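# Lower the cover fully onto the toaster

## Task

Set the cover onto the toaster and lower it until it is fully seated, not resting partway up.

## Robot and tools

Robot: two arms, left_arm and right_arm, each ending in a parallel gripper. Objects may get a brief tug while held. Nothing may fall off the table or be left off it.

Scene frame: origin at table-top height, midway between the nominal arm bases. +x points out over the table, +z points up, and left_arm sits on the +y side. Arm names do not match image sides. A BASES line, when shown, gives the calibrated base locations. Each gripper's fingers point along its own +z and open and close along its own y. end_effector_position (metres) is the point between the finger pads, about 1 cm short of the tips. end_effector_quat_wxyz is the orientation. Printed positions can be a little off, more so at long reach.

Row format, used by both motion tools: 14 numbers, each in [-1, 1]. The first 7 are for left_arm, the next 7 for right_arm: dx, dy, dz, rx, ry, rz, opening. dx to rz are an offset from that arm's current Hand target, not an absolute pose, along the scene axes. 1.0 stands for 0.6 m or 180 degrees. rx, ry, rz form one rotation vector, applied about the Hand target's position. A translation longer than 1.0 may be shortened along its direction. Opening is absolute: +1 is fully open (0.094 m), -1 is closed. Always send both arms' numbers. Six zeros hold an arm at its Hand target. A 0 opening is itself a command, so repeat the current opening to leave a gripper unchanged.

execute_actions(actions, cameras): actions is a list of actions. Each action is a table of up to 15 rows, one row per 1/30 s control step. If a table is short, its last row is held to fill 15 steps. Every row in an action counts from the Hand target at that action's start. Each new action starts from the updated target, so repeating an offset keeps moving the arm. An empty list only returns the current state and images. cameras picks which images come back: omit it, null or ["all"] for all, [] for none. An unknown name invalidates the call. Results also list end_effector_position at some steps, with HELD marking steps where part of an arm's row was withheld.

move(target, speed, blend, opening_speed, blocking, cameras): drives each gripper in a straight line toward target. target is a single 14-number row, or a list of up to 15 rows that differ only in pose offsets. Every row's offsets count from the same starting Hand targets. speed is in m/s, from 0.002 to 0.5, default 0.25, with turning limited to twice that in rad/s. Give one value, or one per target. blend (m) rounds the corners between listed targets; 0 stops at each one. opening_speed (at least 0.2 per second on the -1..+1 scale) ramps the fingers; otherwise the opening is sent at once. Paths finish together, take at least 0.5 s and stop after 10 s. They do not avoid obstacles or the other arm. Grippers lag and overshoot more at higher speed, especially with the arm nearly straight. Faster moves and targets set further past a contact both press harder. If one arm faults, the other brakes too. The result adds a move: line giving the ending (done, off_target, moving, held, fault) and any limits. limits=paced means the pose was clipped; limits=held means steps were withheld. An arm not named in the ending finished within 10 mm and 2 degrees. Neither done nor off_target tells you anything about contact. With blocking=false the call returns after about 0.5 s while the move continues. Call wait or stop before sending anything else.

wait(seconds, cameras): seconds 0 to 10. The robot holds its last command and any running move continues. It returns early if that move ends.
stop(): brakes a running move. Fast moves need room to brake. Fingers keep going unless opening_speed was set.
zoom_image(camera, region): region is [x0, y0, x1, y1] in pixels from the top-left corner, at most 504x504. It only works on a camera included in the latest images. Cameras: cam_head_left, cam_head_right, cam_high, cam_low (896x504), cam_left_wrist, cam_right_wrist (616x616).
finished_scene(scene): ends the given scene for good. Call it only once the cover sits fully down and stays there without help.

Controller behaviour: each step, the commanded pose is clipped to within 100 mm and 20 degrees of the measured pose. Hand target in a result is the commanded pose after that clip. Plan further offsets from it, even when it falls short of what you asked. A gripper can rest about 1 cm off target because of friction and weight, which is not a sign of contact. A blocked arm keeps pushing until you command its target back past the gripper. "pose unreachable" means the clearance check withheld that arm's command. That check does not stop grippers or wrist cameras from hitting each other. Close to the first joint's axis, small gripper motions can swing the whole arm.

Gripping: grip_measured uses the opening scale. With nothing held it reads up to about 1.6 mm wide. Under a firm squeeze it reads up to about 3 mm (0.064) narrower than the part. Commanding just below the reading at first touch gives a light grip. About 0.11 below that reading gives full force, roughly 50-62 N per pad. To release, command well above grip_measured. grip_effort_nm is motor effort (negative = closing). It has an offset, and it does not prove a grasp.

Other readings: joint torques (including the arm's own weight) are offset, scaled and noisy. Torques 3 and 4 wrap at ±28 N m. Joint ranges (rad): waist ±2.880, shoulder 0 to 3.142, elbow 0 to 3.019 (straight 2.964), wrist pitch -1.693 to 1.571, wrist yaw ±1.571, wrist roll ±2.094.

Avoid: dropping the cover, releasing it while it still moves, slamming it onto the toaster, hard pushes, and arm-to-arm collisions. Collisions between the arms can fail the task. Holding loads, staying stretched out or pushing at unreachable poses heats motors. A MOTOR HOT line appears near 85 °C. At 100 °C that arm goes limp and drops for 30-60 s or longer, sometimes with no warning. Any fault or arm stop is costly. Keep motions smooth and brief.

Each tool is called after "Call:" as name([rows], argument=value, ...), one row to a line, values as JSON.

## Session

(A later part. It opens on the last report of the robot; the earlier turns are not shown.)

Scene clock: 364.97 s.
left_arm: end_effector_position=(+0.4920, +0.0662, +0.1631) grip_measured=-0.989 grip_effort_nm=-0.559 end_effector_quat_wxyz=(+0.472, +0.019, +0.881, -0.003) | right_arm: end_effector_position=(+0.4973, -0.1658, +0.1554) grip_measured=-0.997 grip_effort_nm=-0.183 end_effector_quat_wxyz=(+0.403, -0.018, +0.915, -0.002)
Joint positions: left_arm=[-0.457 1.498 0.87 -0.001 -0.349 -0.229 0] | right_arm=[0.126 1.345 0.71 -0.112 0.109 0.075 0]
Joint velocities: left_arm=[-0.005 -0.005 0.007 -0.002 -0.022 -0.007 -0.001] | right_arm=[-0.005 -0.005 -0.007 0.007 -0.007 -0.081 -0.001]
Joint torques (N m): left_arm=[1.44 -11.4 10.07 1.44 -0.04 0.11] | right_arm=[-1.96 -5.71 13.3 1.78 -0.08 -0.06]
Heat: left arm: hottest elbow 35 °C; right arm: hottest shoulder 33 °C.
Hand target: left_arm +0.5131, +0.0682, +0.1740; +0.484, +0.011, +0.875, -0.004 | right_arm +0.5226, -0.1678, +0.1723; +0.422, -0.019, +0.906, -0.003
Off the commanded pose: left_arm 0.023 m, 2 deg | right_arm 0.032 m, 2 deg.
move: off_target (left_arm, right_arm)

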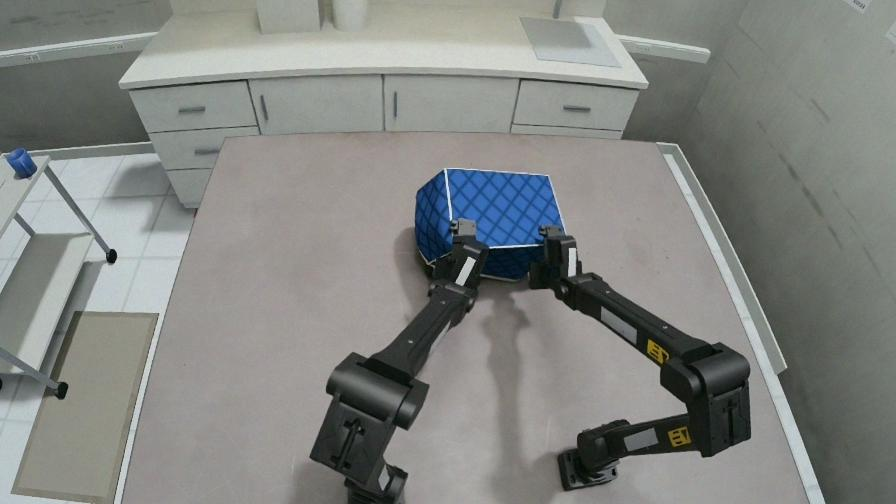

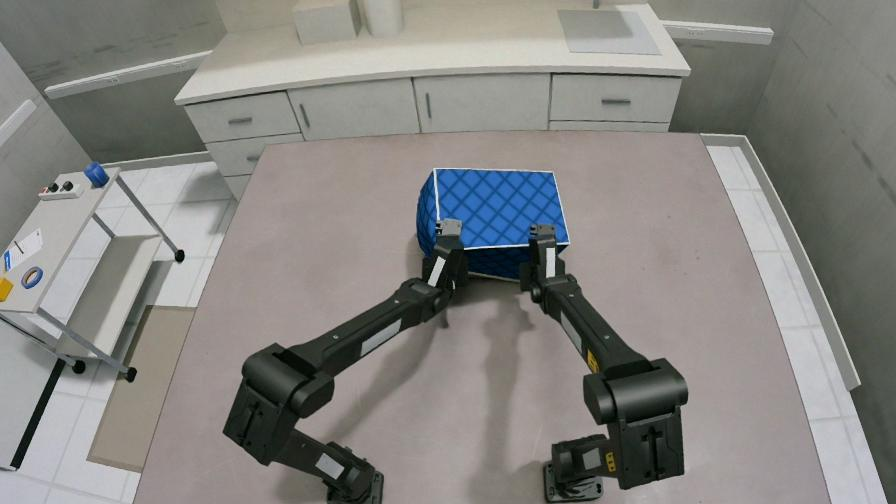

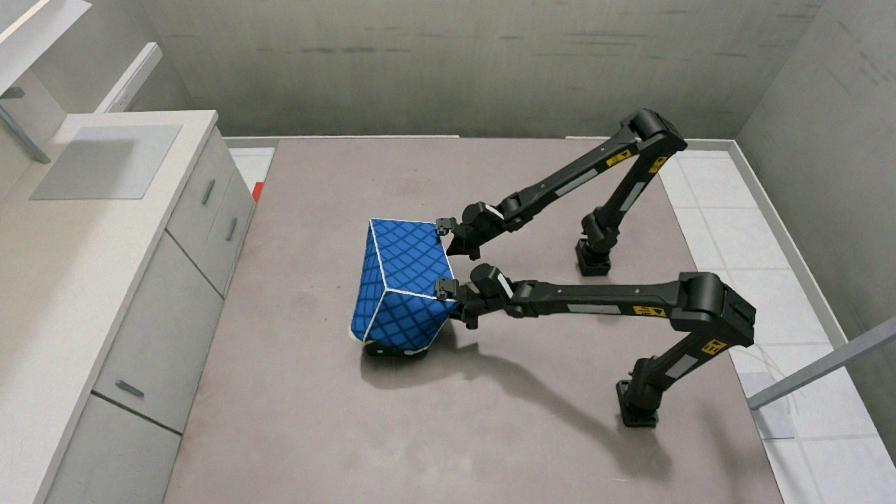

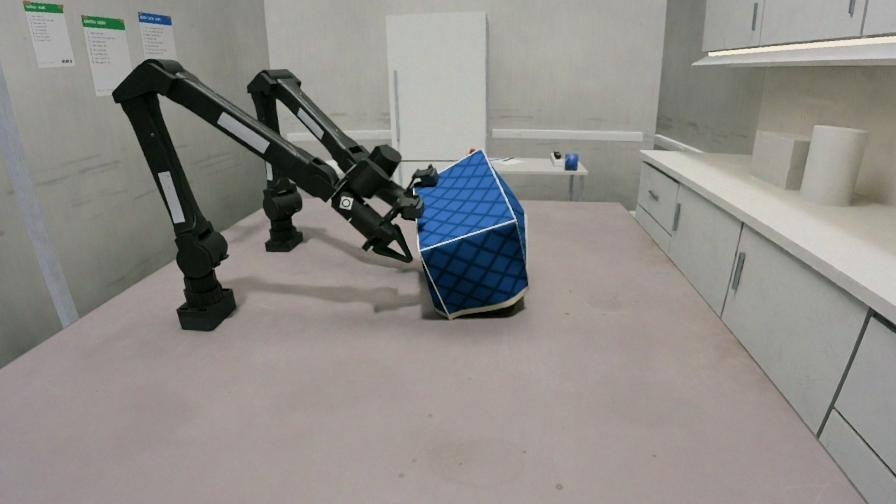

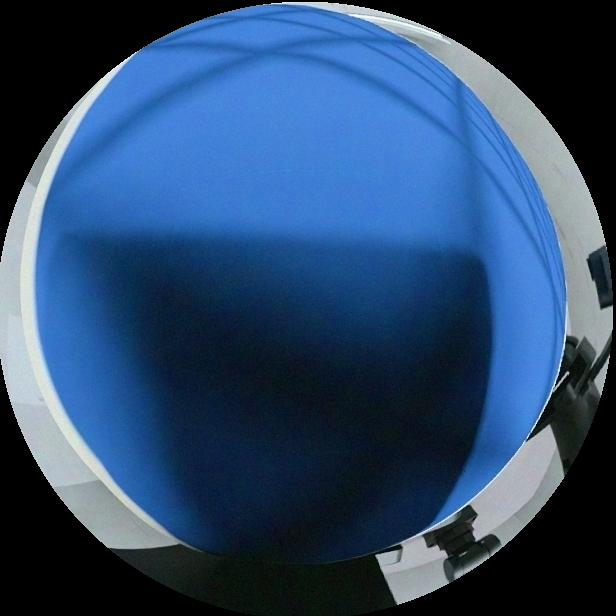

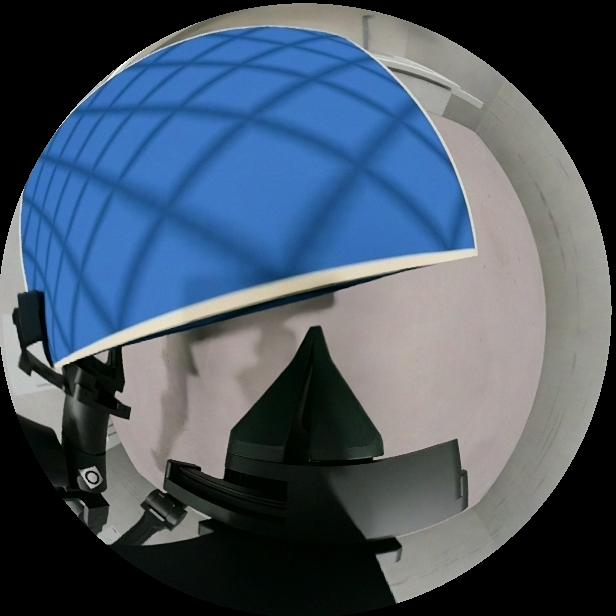

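Call:
move(target=[0.09,0,-0.0,0,0,0,-1,0.09,0,-0.0,0,0,0,-1], speed=0.12)

Call:
zoom_image(camera="cam_low", region=[330, 120, 560, 330])

Scene clock: 369.33 s.
left_arm: end_effector_position=(+0.5387, +0.0633, +0.1732) grip_measured=-0.989 grip_effort_nm=-0.569 end_effector_quat_wxyz=(+0.480, +0.020, +0.877, -0.007) | right_arm: end_effector_position=(+0.5517, -0.1644, +0.1575) grip_measured=-0.997 grip_effort_nm=-0.188 end_effector_quat_wxyz=(+0.405, -0.018, +0.914, -0.002)
Joint positions: left_arm=[-0.418 1.585 0.99 -0.007 -0.315 -0.201 0] | right_arm=[0.108 1.479 0.851 -0.112 0.096 0.063 0]
Joint velocities: left_arm=[-0.015 0.005 -0.002 -0.022 0.066 -0.037 0.001] | right_arm=[-0.024 -0.024 0.007 -0.012 0.007 0.022 0.001]
Joint torques (N m): left_arm=[1.96 -10.46 11.36 1.13 0.16 0.11] | right_arm=[-2.08 -7.36 13.31 1.65 -0.09 -0.06]
Heat: left arm: hottest elbow 35 °C; right arm: hottest shoulder 33 °C.
Hand target: left_arm +0.5671, +0.0684, +0.1744; +0.484, +0.011, +0.875, -0.004 | right_arm +0.5766, -0.1676, +0.1713; +0.422, -0.019, +0.906, -0.003
Off the commanded pose: left_arm 0.029 m, 1 deg | right_arm 0.029 m, 2 deg.
move: off_target (left_arm, right_arm)

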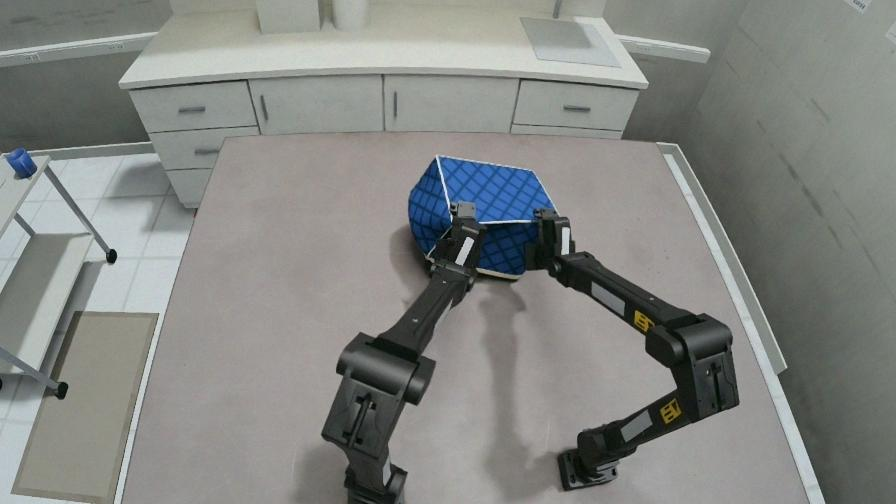

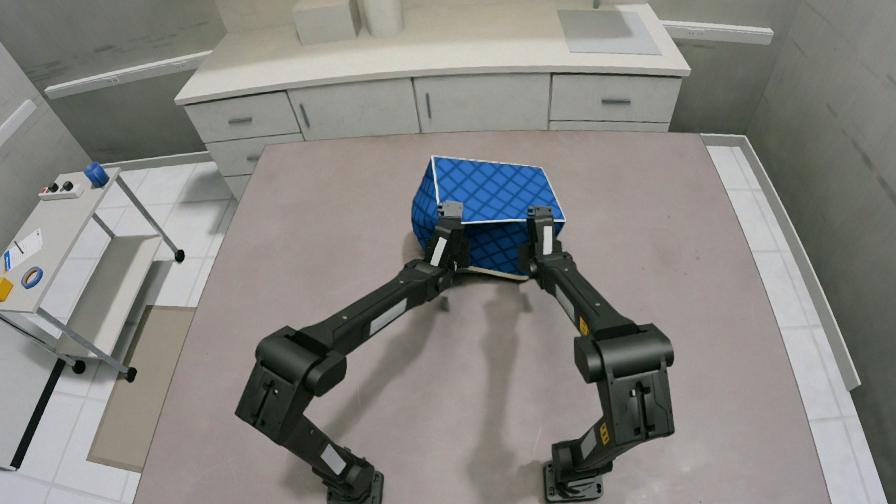

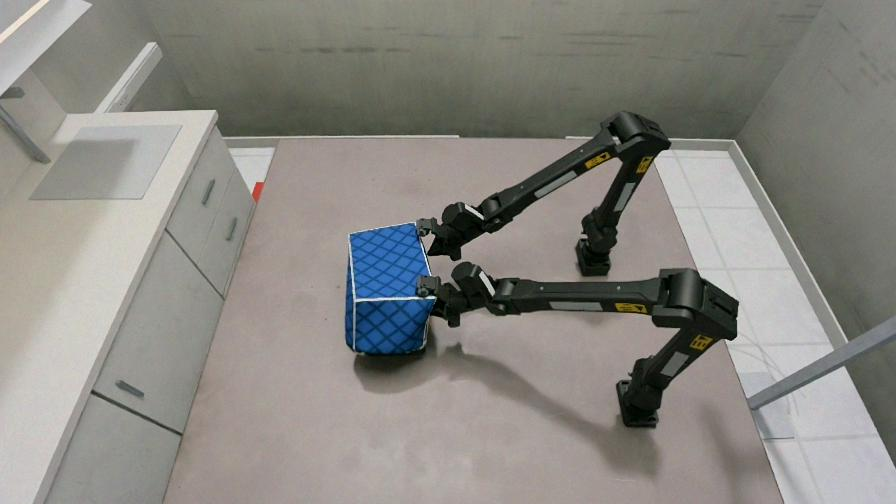

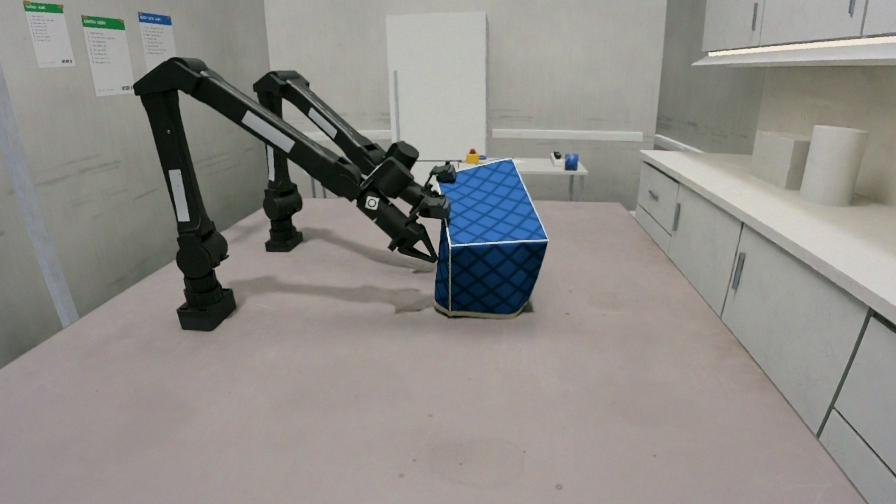

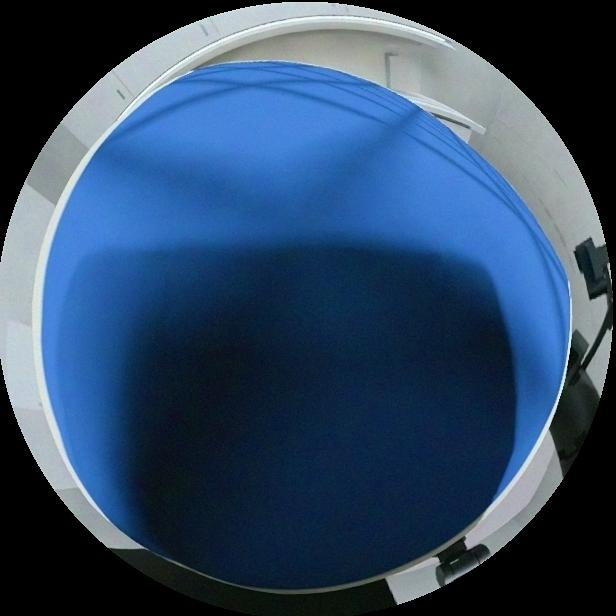

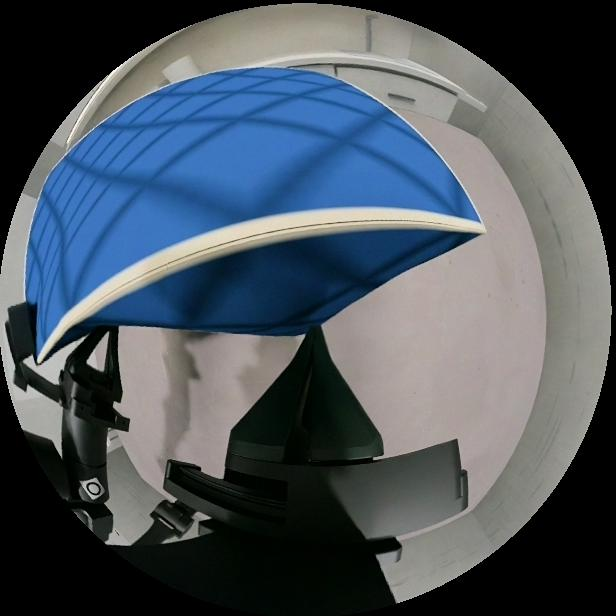

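Scaled by 2.191.

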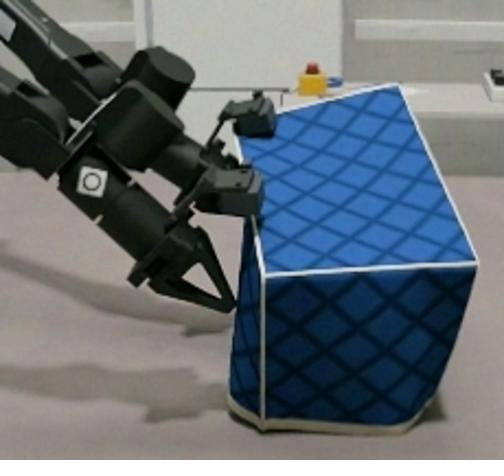

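Call:
move([
  [-0.2,0,0.05,0,0,0,-1,-0.2,0,0.05,0,0,0,-1],
  [-0.4,0.1,0.3,0,0,0,-1,-0.4,-0.1,0.3,0,0,0,-1],
], blend=0.05)

Call:
zoom_image(camera="cam_low", region=[330, 120, 560, 330])

Call:
zoom_image(camera="cam_head_right", region=[390, 130, 590, 300])

Scene clock: 376.07 s.
left_arm: end_effector_position=(+0.3247, +0.1320, +0.3239) grip_measured=-0.989 grip_effort_nm=-0.564 end_effector_quat_wxyz=(+0.467, +0.015, +0.884, +0.010) | right_arm: end_effector_position=(+0.3330, -0.2246, +0.3225) grip_measured=-0.997 grip_effort_nm=-0.183 end_effector_quat_wxyz=(+0.397, -0.017, +0.918, -0.002)
Joint positions: left_arm=[-0.526 0.827 0.822 -0.664 -0.428 -0.279 0] | right_arm=[-0.035 0.659 0.768 -0.863 -0.009 -0.031 0]
Joint velocities: left_arm=[-0.005 -0.015 -0.012 -0.007 -0.11 -0.066 0] | right_arm=[-0.005 0.005 -0.007 0.007 -0.037 -0.051 0]
Joint torques (N m): left_arm=[-1.38 -4.6 11.69 0.72 -0.32 -0.06] | right_arm=[-1.96 -0.91 15.62 1.06 -0.13 -0.06]
Heat: left arm: hottest elbow 36 °C; right arm: hottest shoulder 33 °C.
Hand target: left_arm +0.3273, +0.1239, +0.3520; +0.484, +0.011, +0.875, -0.004 | right_arm +0.3393, -0.2281, +0.3561; +0.422, -0.019, +0.906, -0.005
Off the commanded pose: left_arm 0.031 m, 3 deg | right_arm 0.029 m, 3 deg.
move: off_target (left_arm, right_arm)

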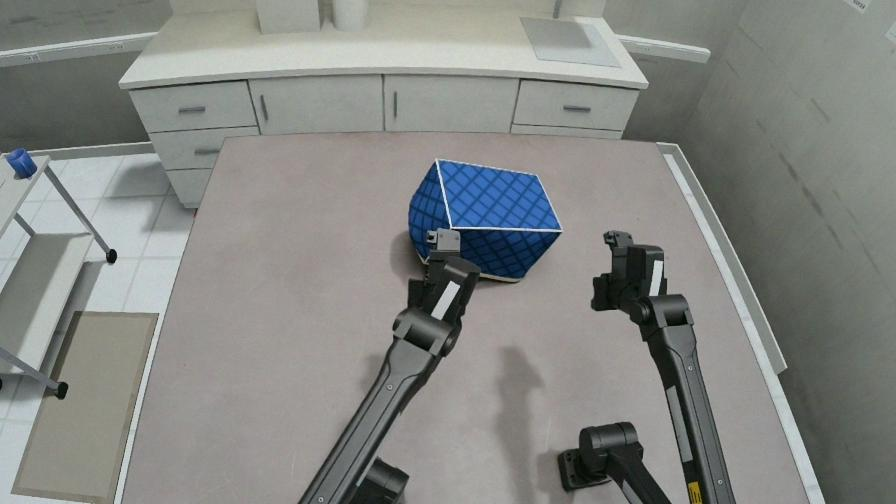

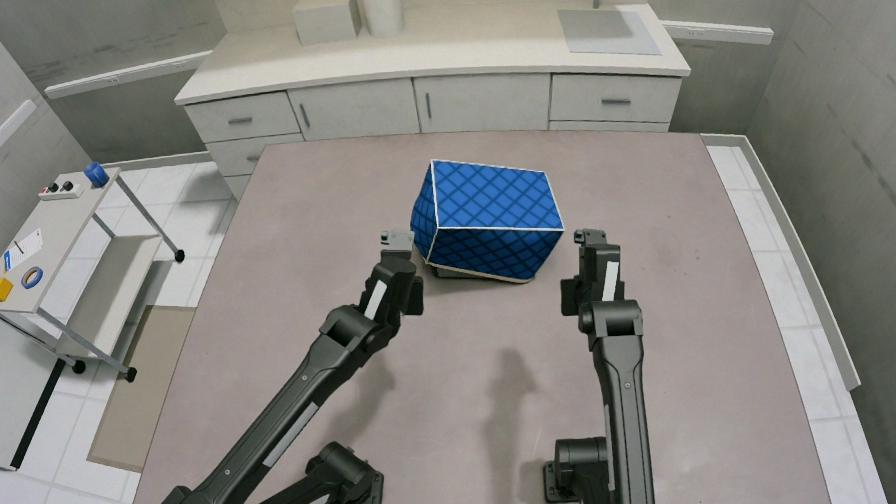

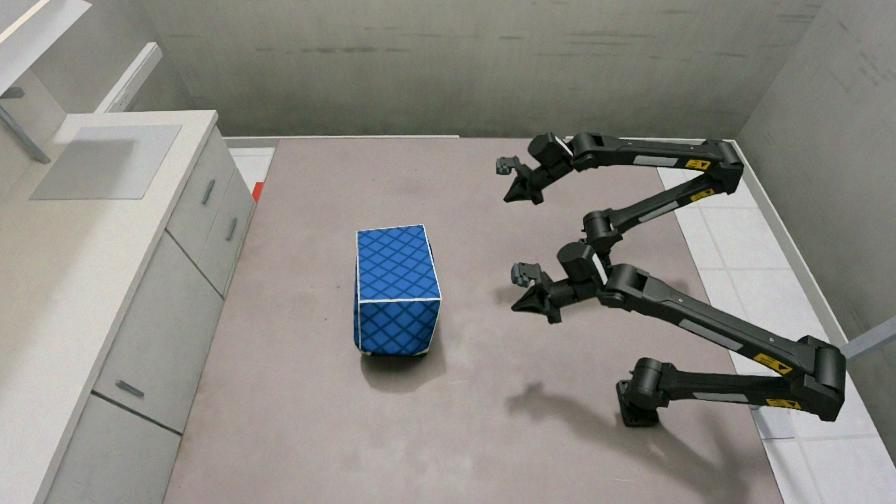

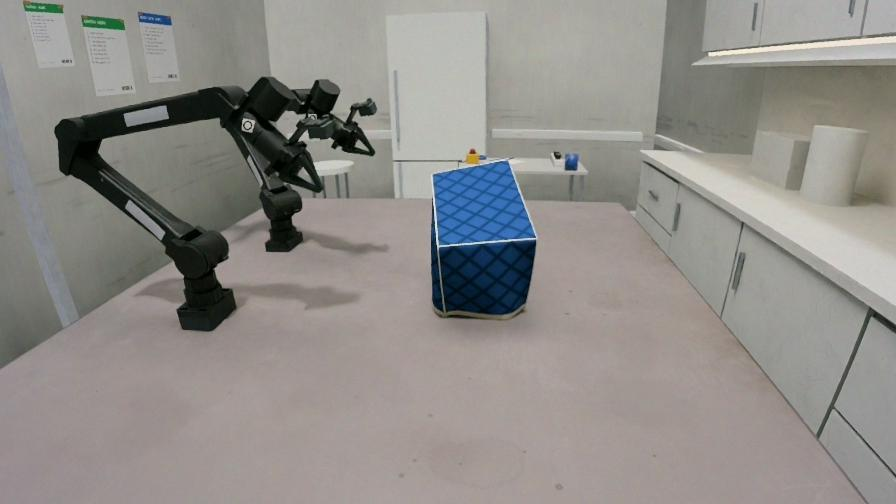

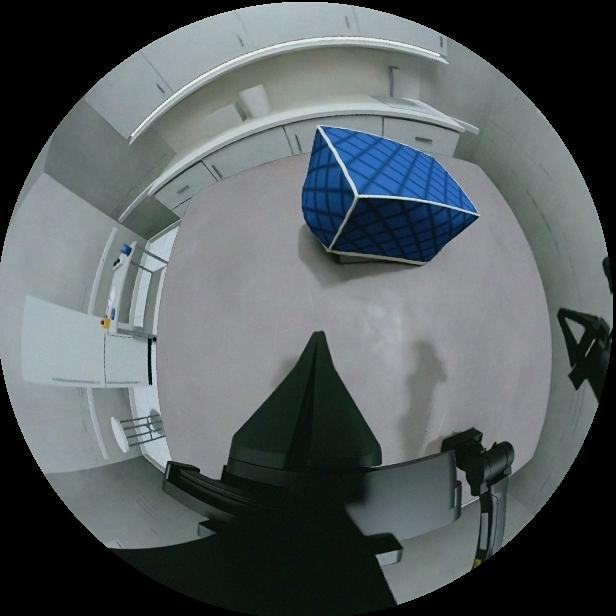

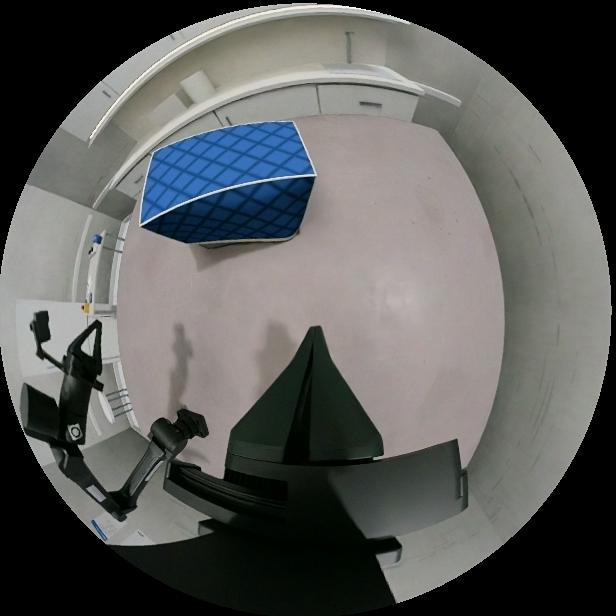

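Scaled by 2.191.

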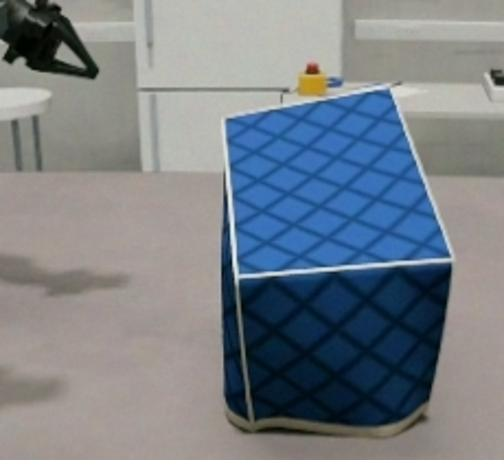

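Scaled by 2.520.

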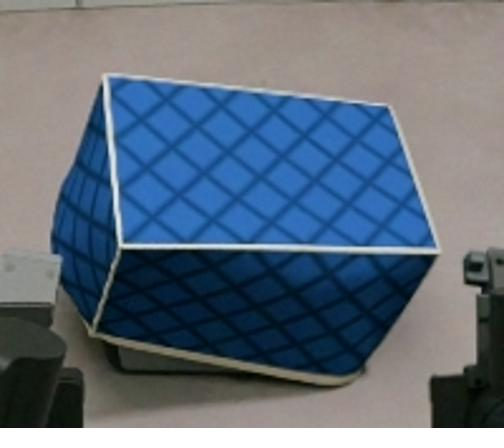

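Call:
move([
  [0.3,-0.05,0.02,0,0.2,0,-1,0.3,0.14,0.02,0,0.2,0,-1],
  [0.46,-0.05,-0.03,0,0.24,0,-1,0.44,0.14,-0.03,0,0.2,0,-1],
  [0.46,-0.05,-0.22,0,0.24,0,-1,0.44,0.14,-0.22,0,0.2,0,-1],
], speed=[0.2,0.2,0.08])

Call:
zoom_image(camera="cam_low", region=[330, 120, 560, 330])

Call:
zoom_image(camera="cam_head_right", region=[390, 130, 590, 300])

Scene clock: 386.40 s.
left_arm: end_effector_position=(+0.5986, +0.0901, +0.2223) grip_measured=-0.989 grip_effort_nm=-0.574 end_effector_quat_wxyz=(+0.120, +0.004, +0.993, -0.005) | right_arm: end_effector_position=(+0.5998, -0.1371, +0.2393) grip_measured=-0.997 grip_effort_nm=-0.188 end_effector_quat_wxyz=(+0.138, -0.024, +0.990, +0.002)
Joint positions: left_arm=[-0.277 1.934 1.902 -1.302 -0.053 -0.257 0] | right_arm=[0.123 1.736 1.604 -1.165 0.032 0.106 0]
Joint velocities: left_arm=[-0.005 -0.015 -0.002 0.022 -0.007 -0.022 -0.001] | right_arm=[-0.005 -0.005 -0.007 0.007 0.051 -0.007 -0.001]
Joint torques (N m): left_arm=[1.08 -21.54 7.46 0.96 0.02 0.14] | right_arm=[-1.9 -11.69 8.47 0.94 -0.11 0.11]
Heat: left arm: hottest elbow 38 °C; right arm: hottest shoulder 33 °C.
Hand target: left_arm +0.6035, +0.0970, +0.2242; +0.128, +0.003, +0.992, -0.007 | right_arm +0.6023, -0.1424, +0.2169; +0.121, -0.020, +0.992, +0.002
Off the commanded pose: left_arm 0.006 m, 1 deg | right_arm 0.017 m, 2 deg.
move: off_target (right_arm)

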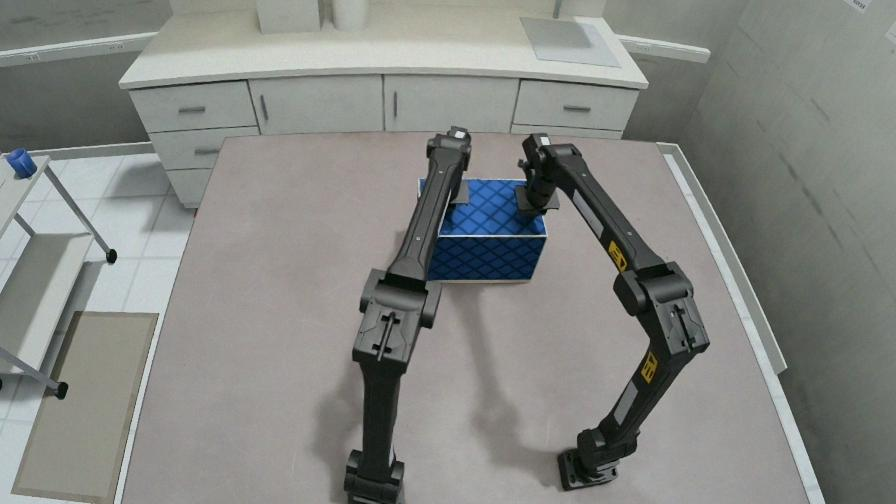

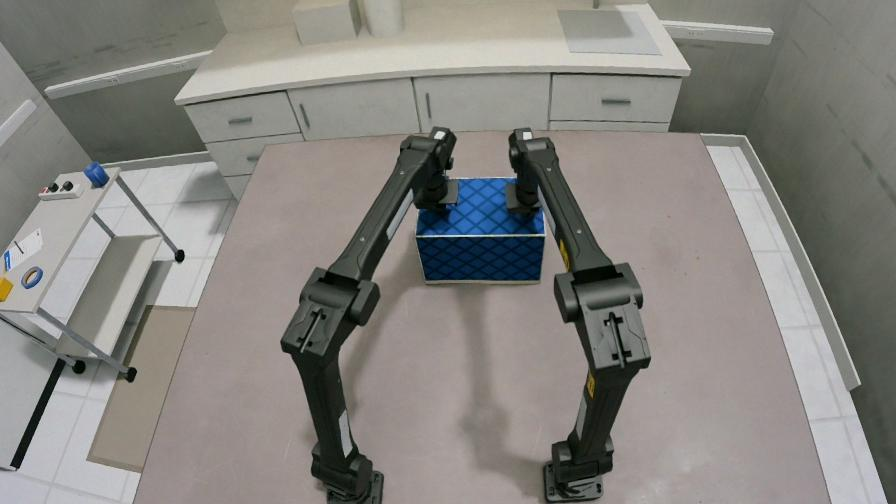

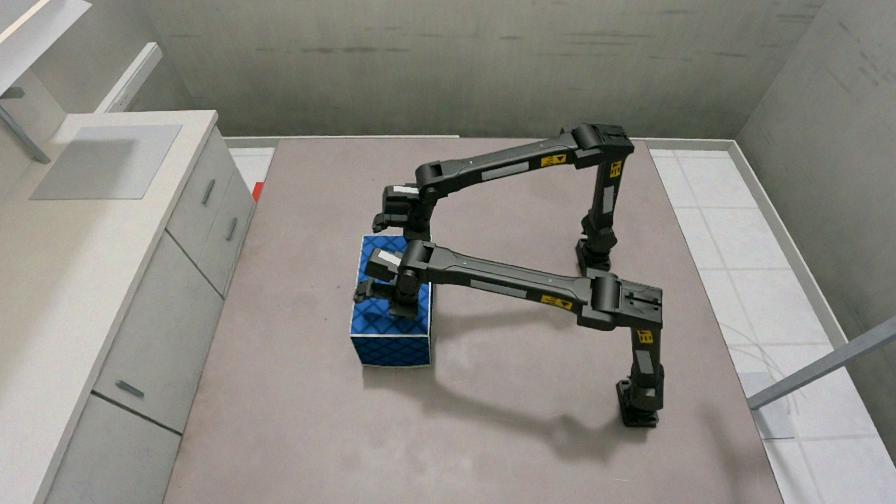

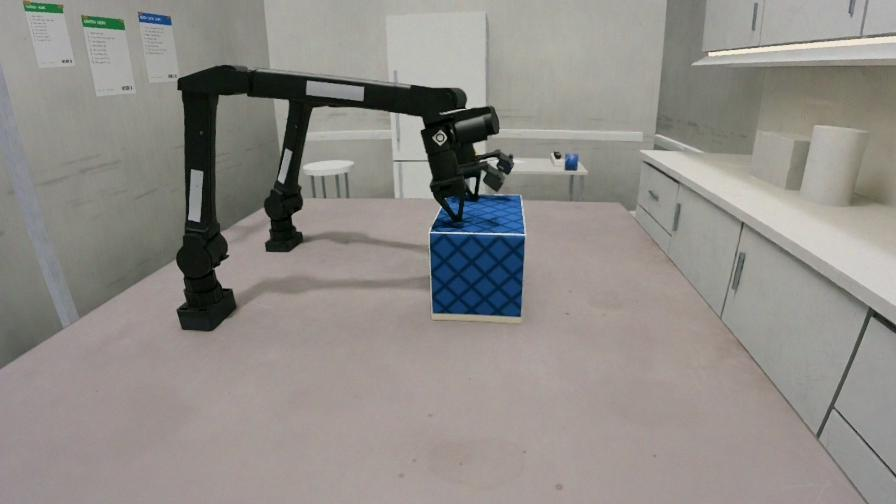

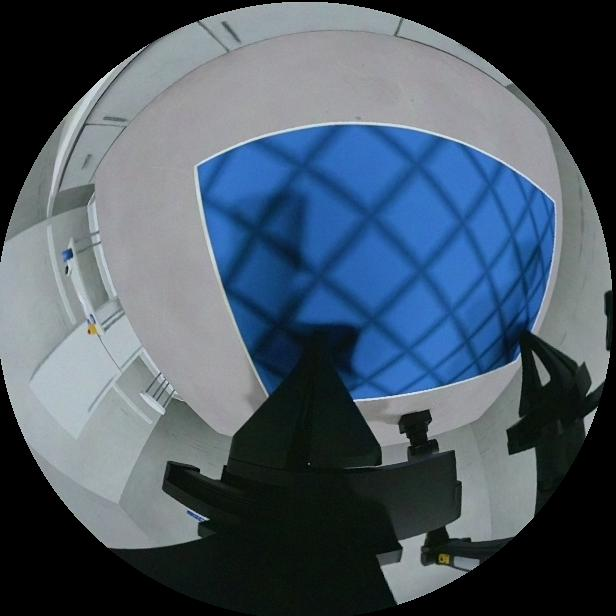

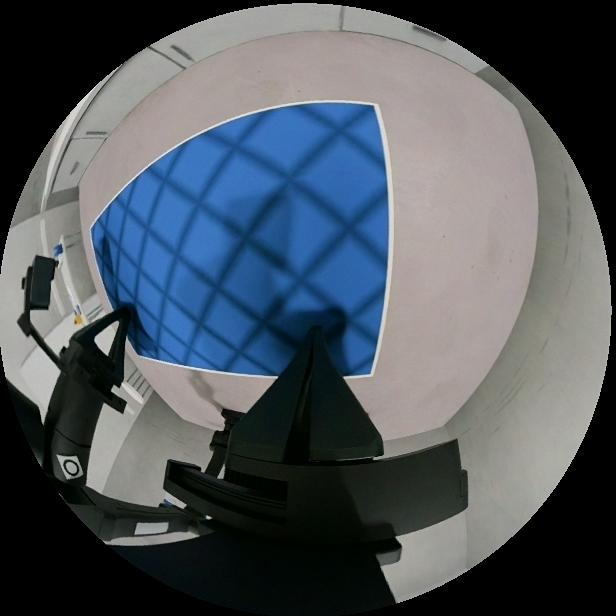

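Scaled by 2.191.

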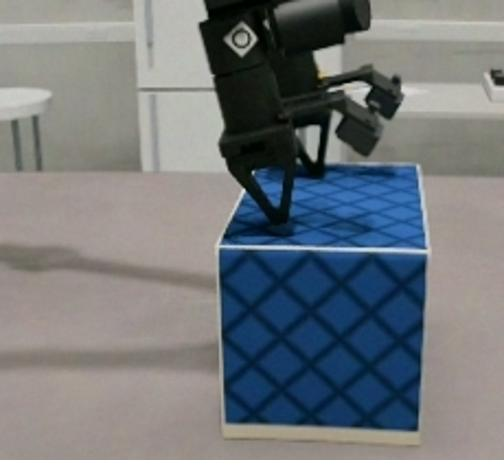

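Scaled by 2.520.

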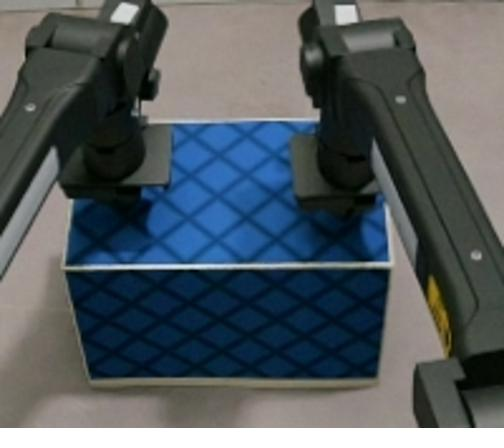

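Beautiful — seated. Press slightly on the right, then retreat.

Call:
move(target=[0,0,0,0,0,0,-1,0,0,-0.04,0,0,0,-1], speed=0.08, cameras=[])

Call:
move([
  [0,0,0.2,0,0,0,-1,0,0,0.25,0,0,0,-1],
  [-0.4,0.1,0.2,0,-0.1,0,-1,-0.4,-0.1,0.25,0,-0.1,0,-1],
])

Call:
zoom_image(camera="cam_low", region=[330, 120, 560, 330])

Call:
zoom_image(camera="cam_head_left", region=[390, 130, 590, 300])

Scene clock: 391.53 s.
left_arm: end_effector_position=(+0.5989, +0.0900, +0.2224) grip_measured=-0.989 grip_effort_nm=-0.564 end_effector_quat_wxyz=(+0.121, +0.004, +0.993, -0.006) | right_arm: end_effector_position=(+0.6046, -0.1364, +0.2306) grip_measured=-0.997 grip_effort_nm=-0.188 end_effector_quat_wxyz=(+0.151, -0.024, +0.988, +0.004)
Joint positions: left_arm=[-0.277 1.934 1.902 -1.301 -0.053 -0.257 0] | right_arm=[0.123 1.736 1.576 -1.109 0.032 0.106 0]
Joint velocities: left_arm=[-0.005 -0.005 -0.012 0.007 -0.051 0.051 -0.001] | right_arm=[-0.005 -0.005 -0.007 0.002 -0.081 0.007 -0.001]
Joint torques (N m): left_arm=[1.14 -22.07 7.41 0.83 0.02 0.14] | right_arm=[-1.73 -11.05 6.65 1.06 -0.11 0.11]
Heat: left arm: hottest elbow 37 °C; right arm: hottest shoulder 33 °C.
Hand target: left_arm +0.6035, +0.0970, +0.2241; +0.128, +0.003, +0.992, -0.007 | right_arm +0.6019, -0.1425, +0.1929; +0.122, -0.020, +0.992, +0.002
Off the commanded pose: left_arm 0.009 m, 1 deg | right_arm 0.038 m, 3 deg.
move: off_target (right_arm)
No camera images: "cameras" was empty.

Scene clock: 394.03 s.
left_arm: end_effector_position=(+0.3614, +0.1636, +0.3338) grip_measured=-0.989 grip_effort_nm=-0.564 end_effector_quat_wxyz=(+0.266, -0.002, +0.964, -0.003) | right_arm: end_effector_position=(+0.3638, -0.1992, +0.3518) grip_measured=-0.997 grip_effort_nm=-0.193 end_effector_quat_wxyz=(+0.273, -0.018, +0.962, +0.000)
Joint positions: left_arm=[-0.297 1.094 1.183 -1.138 -0.143 -0.257 0] | right_arm=[0.06 0.924 1.066 -1.16 0.041 0.047 0]
Joint velocities: left_arm=[0.005 -0.015 0.002 0.007 0.037 0.022 0] | right_arm=[-0.015 -0.015 0.007 -0.002 0.007 0.139 -0.001]
Joint torques (N m): left_arm=[-1.26 -8.41 8.17 1.36 -0.25 0.09] | right_arm=[-1.9 -3.6 8.9 1.39 -0.1 -0.04]
Heat: left arm: hottest elbow 37 °C; right arm: hottest shoulder 33 °C.
Hand target: left_arm +0.3634, +0.1567, +0.3417; +0.281, +0.006, +0.960, -0.008 | right_arm +0.3639, -0.2035, +0.3486; +0.275, -0.020, +0.961, -0.002
Off the commanded pose: left_arm 0.012 m, 2 deg | right_arm 0.010 m, 0 deg.
move: off_target (left_arm)

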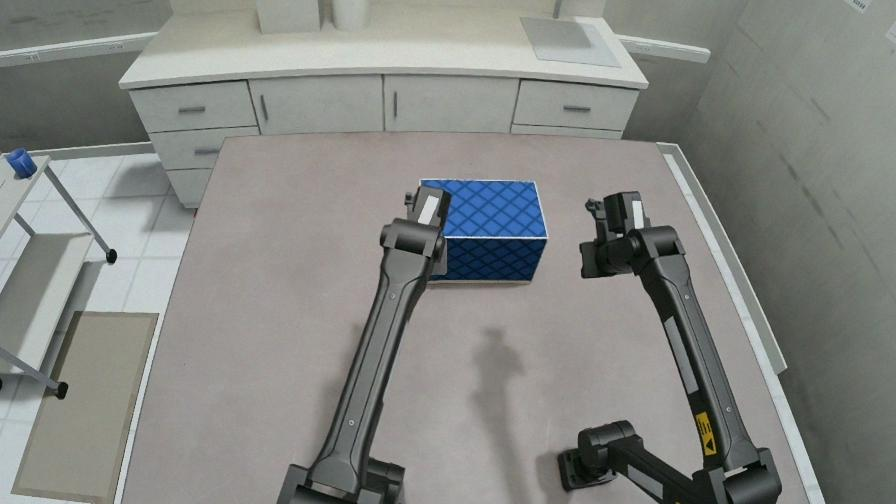

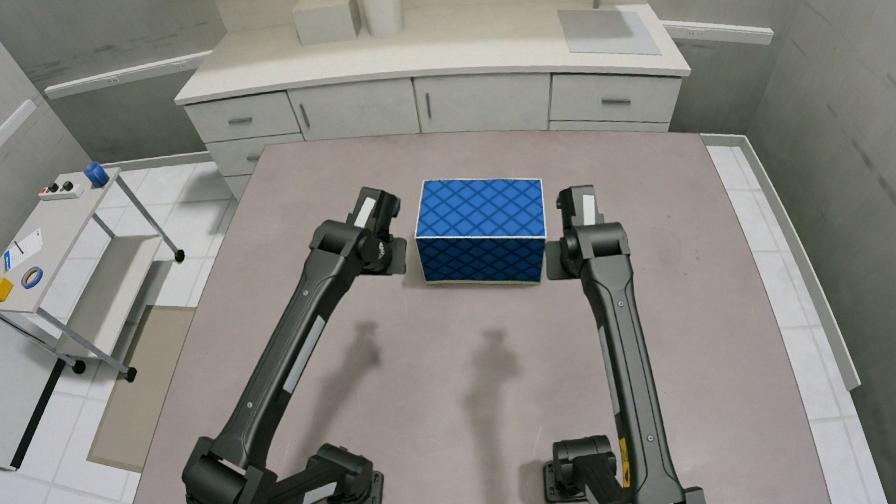

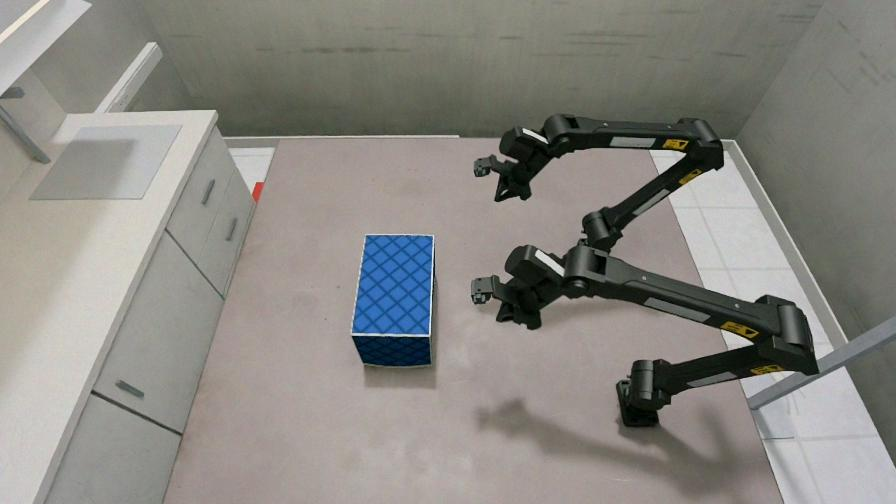

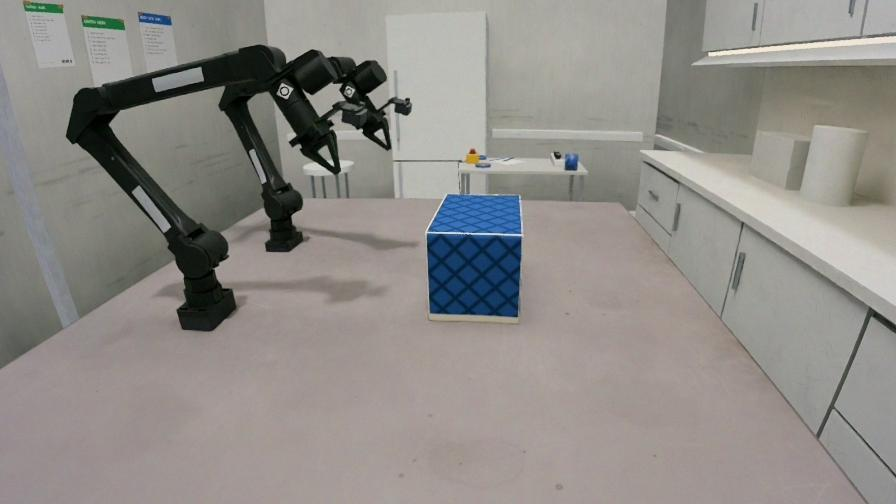

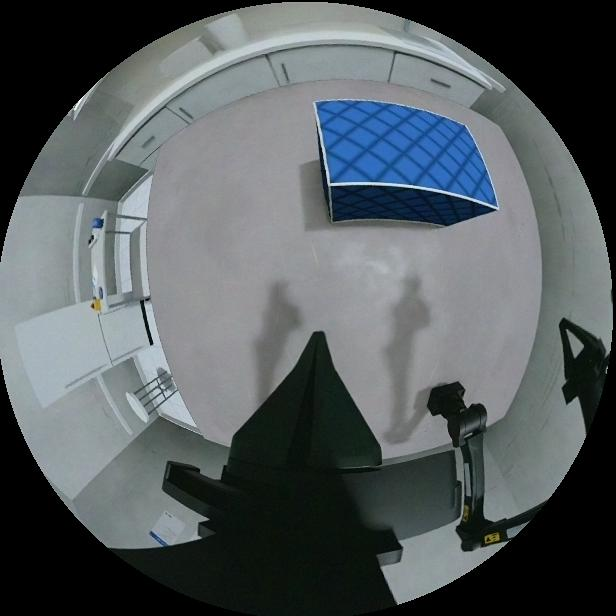

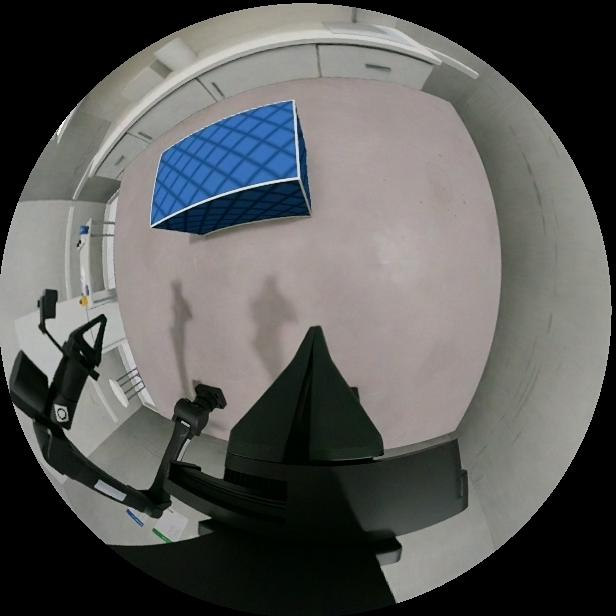

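Scaled by 2.191.

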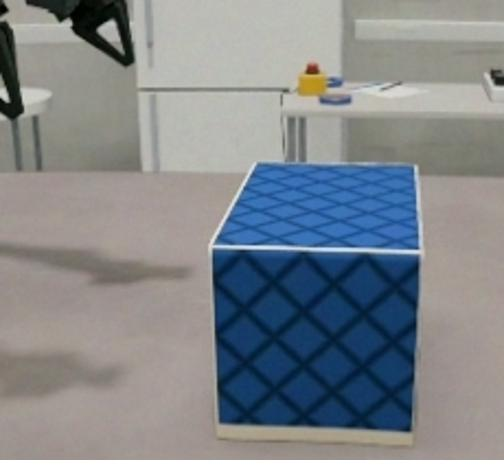

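Scaled by 2.520.

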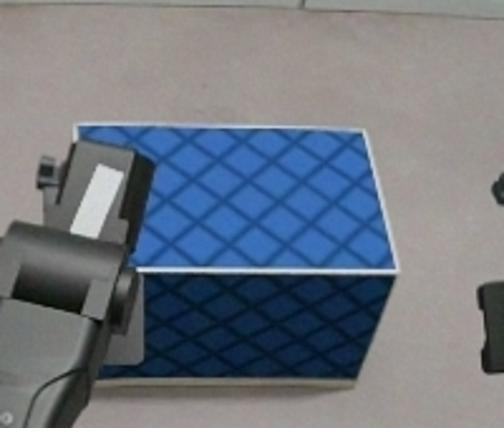

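Call:
zoom_image(camera="cam_right_wrist", region=[130, 90, 330, 260])

Call:
zoom_image(camera="cam_left_wrist", region=[300, 90, 510, 260])

Call:
zoom_image(camera="cam_head_right", region=[390, 160, 570, 300])

Scaled by 2.520 from the camera's 616x616 image, which has a finer 880x880 frame.

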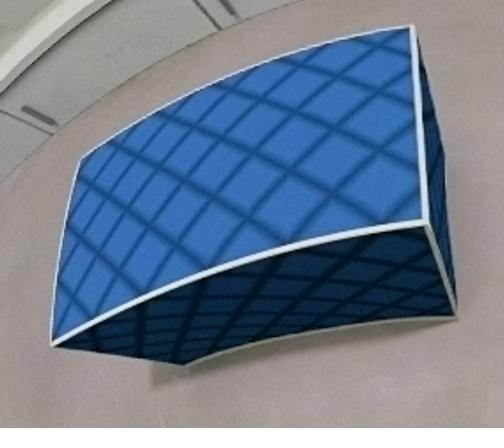

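Scaled by 2.400 from the camera's 616x616 image, which has a finer 880x880 frame.

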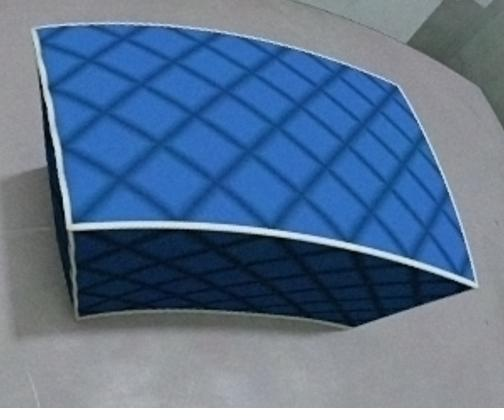

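Scaled by 2.800.

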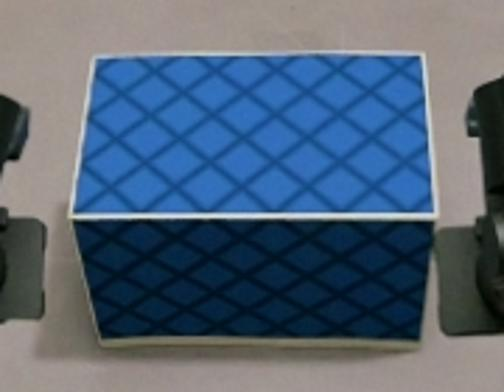

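Fully down.

Call:
finished_scene(scene=1)

The scene is finished.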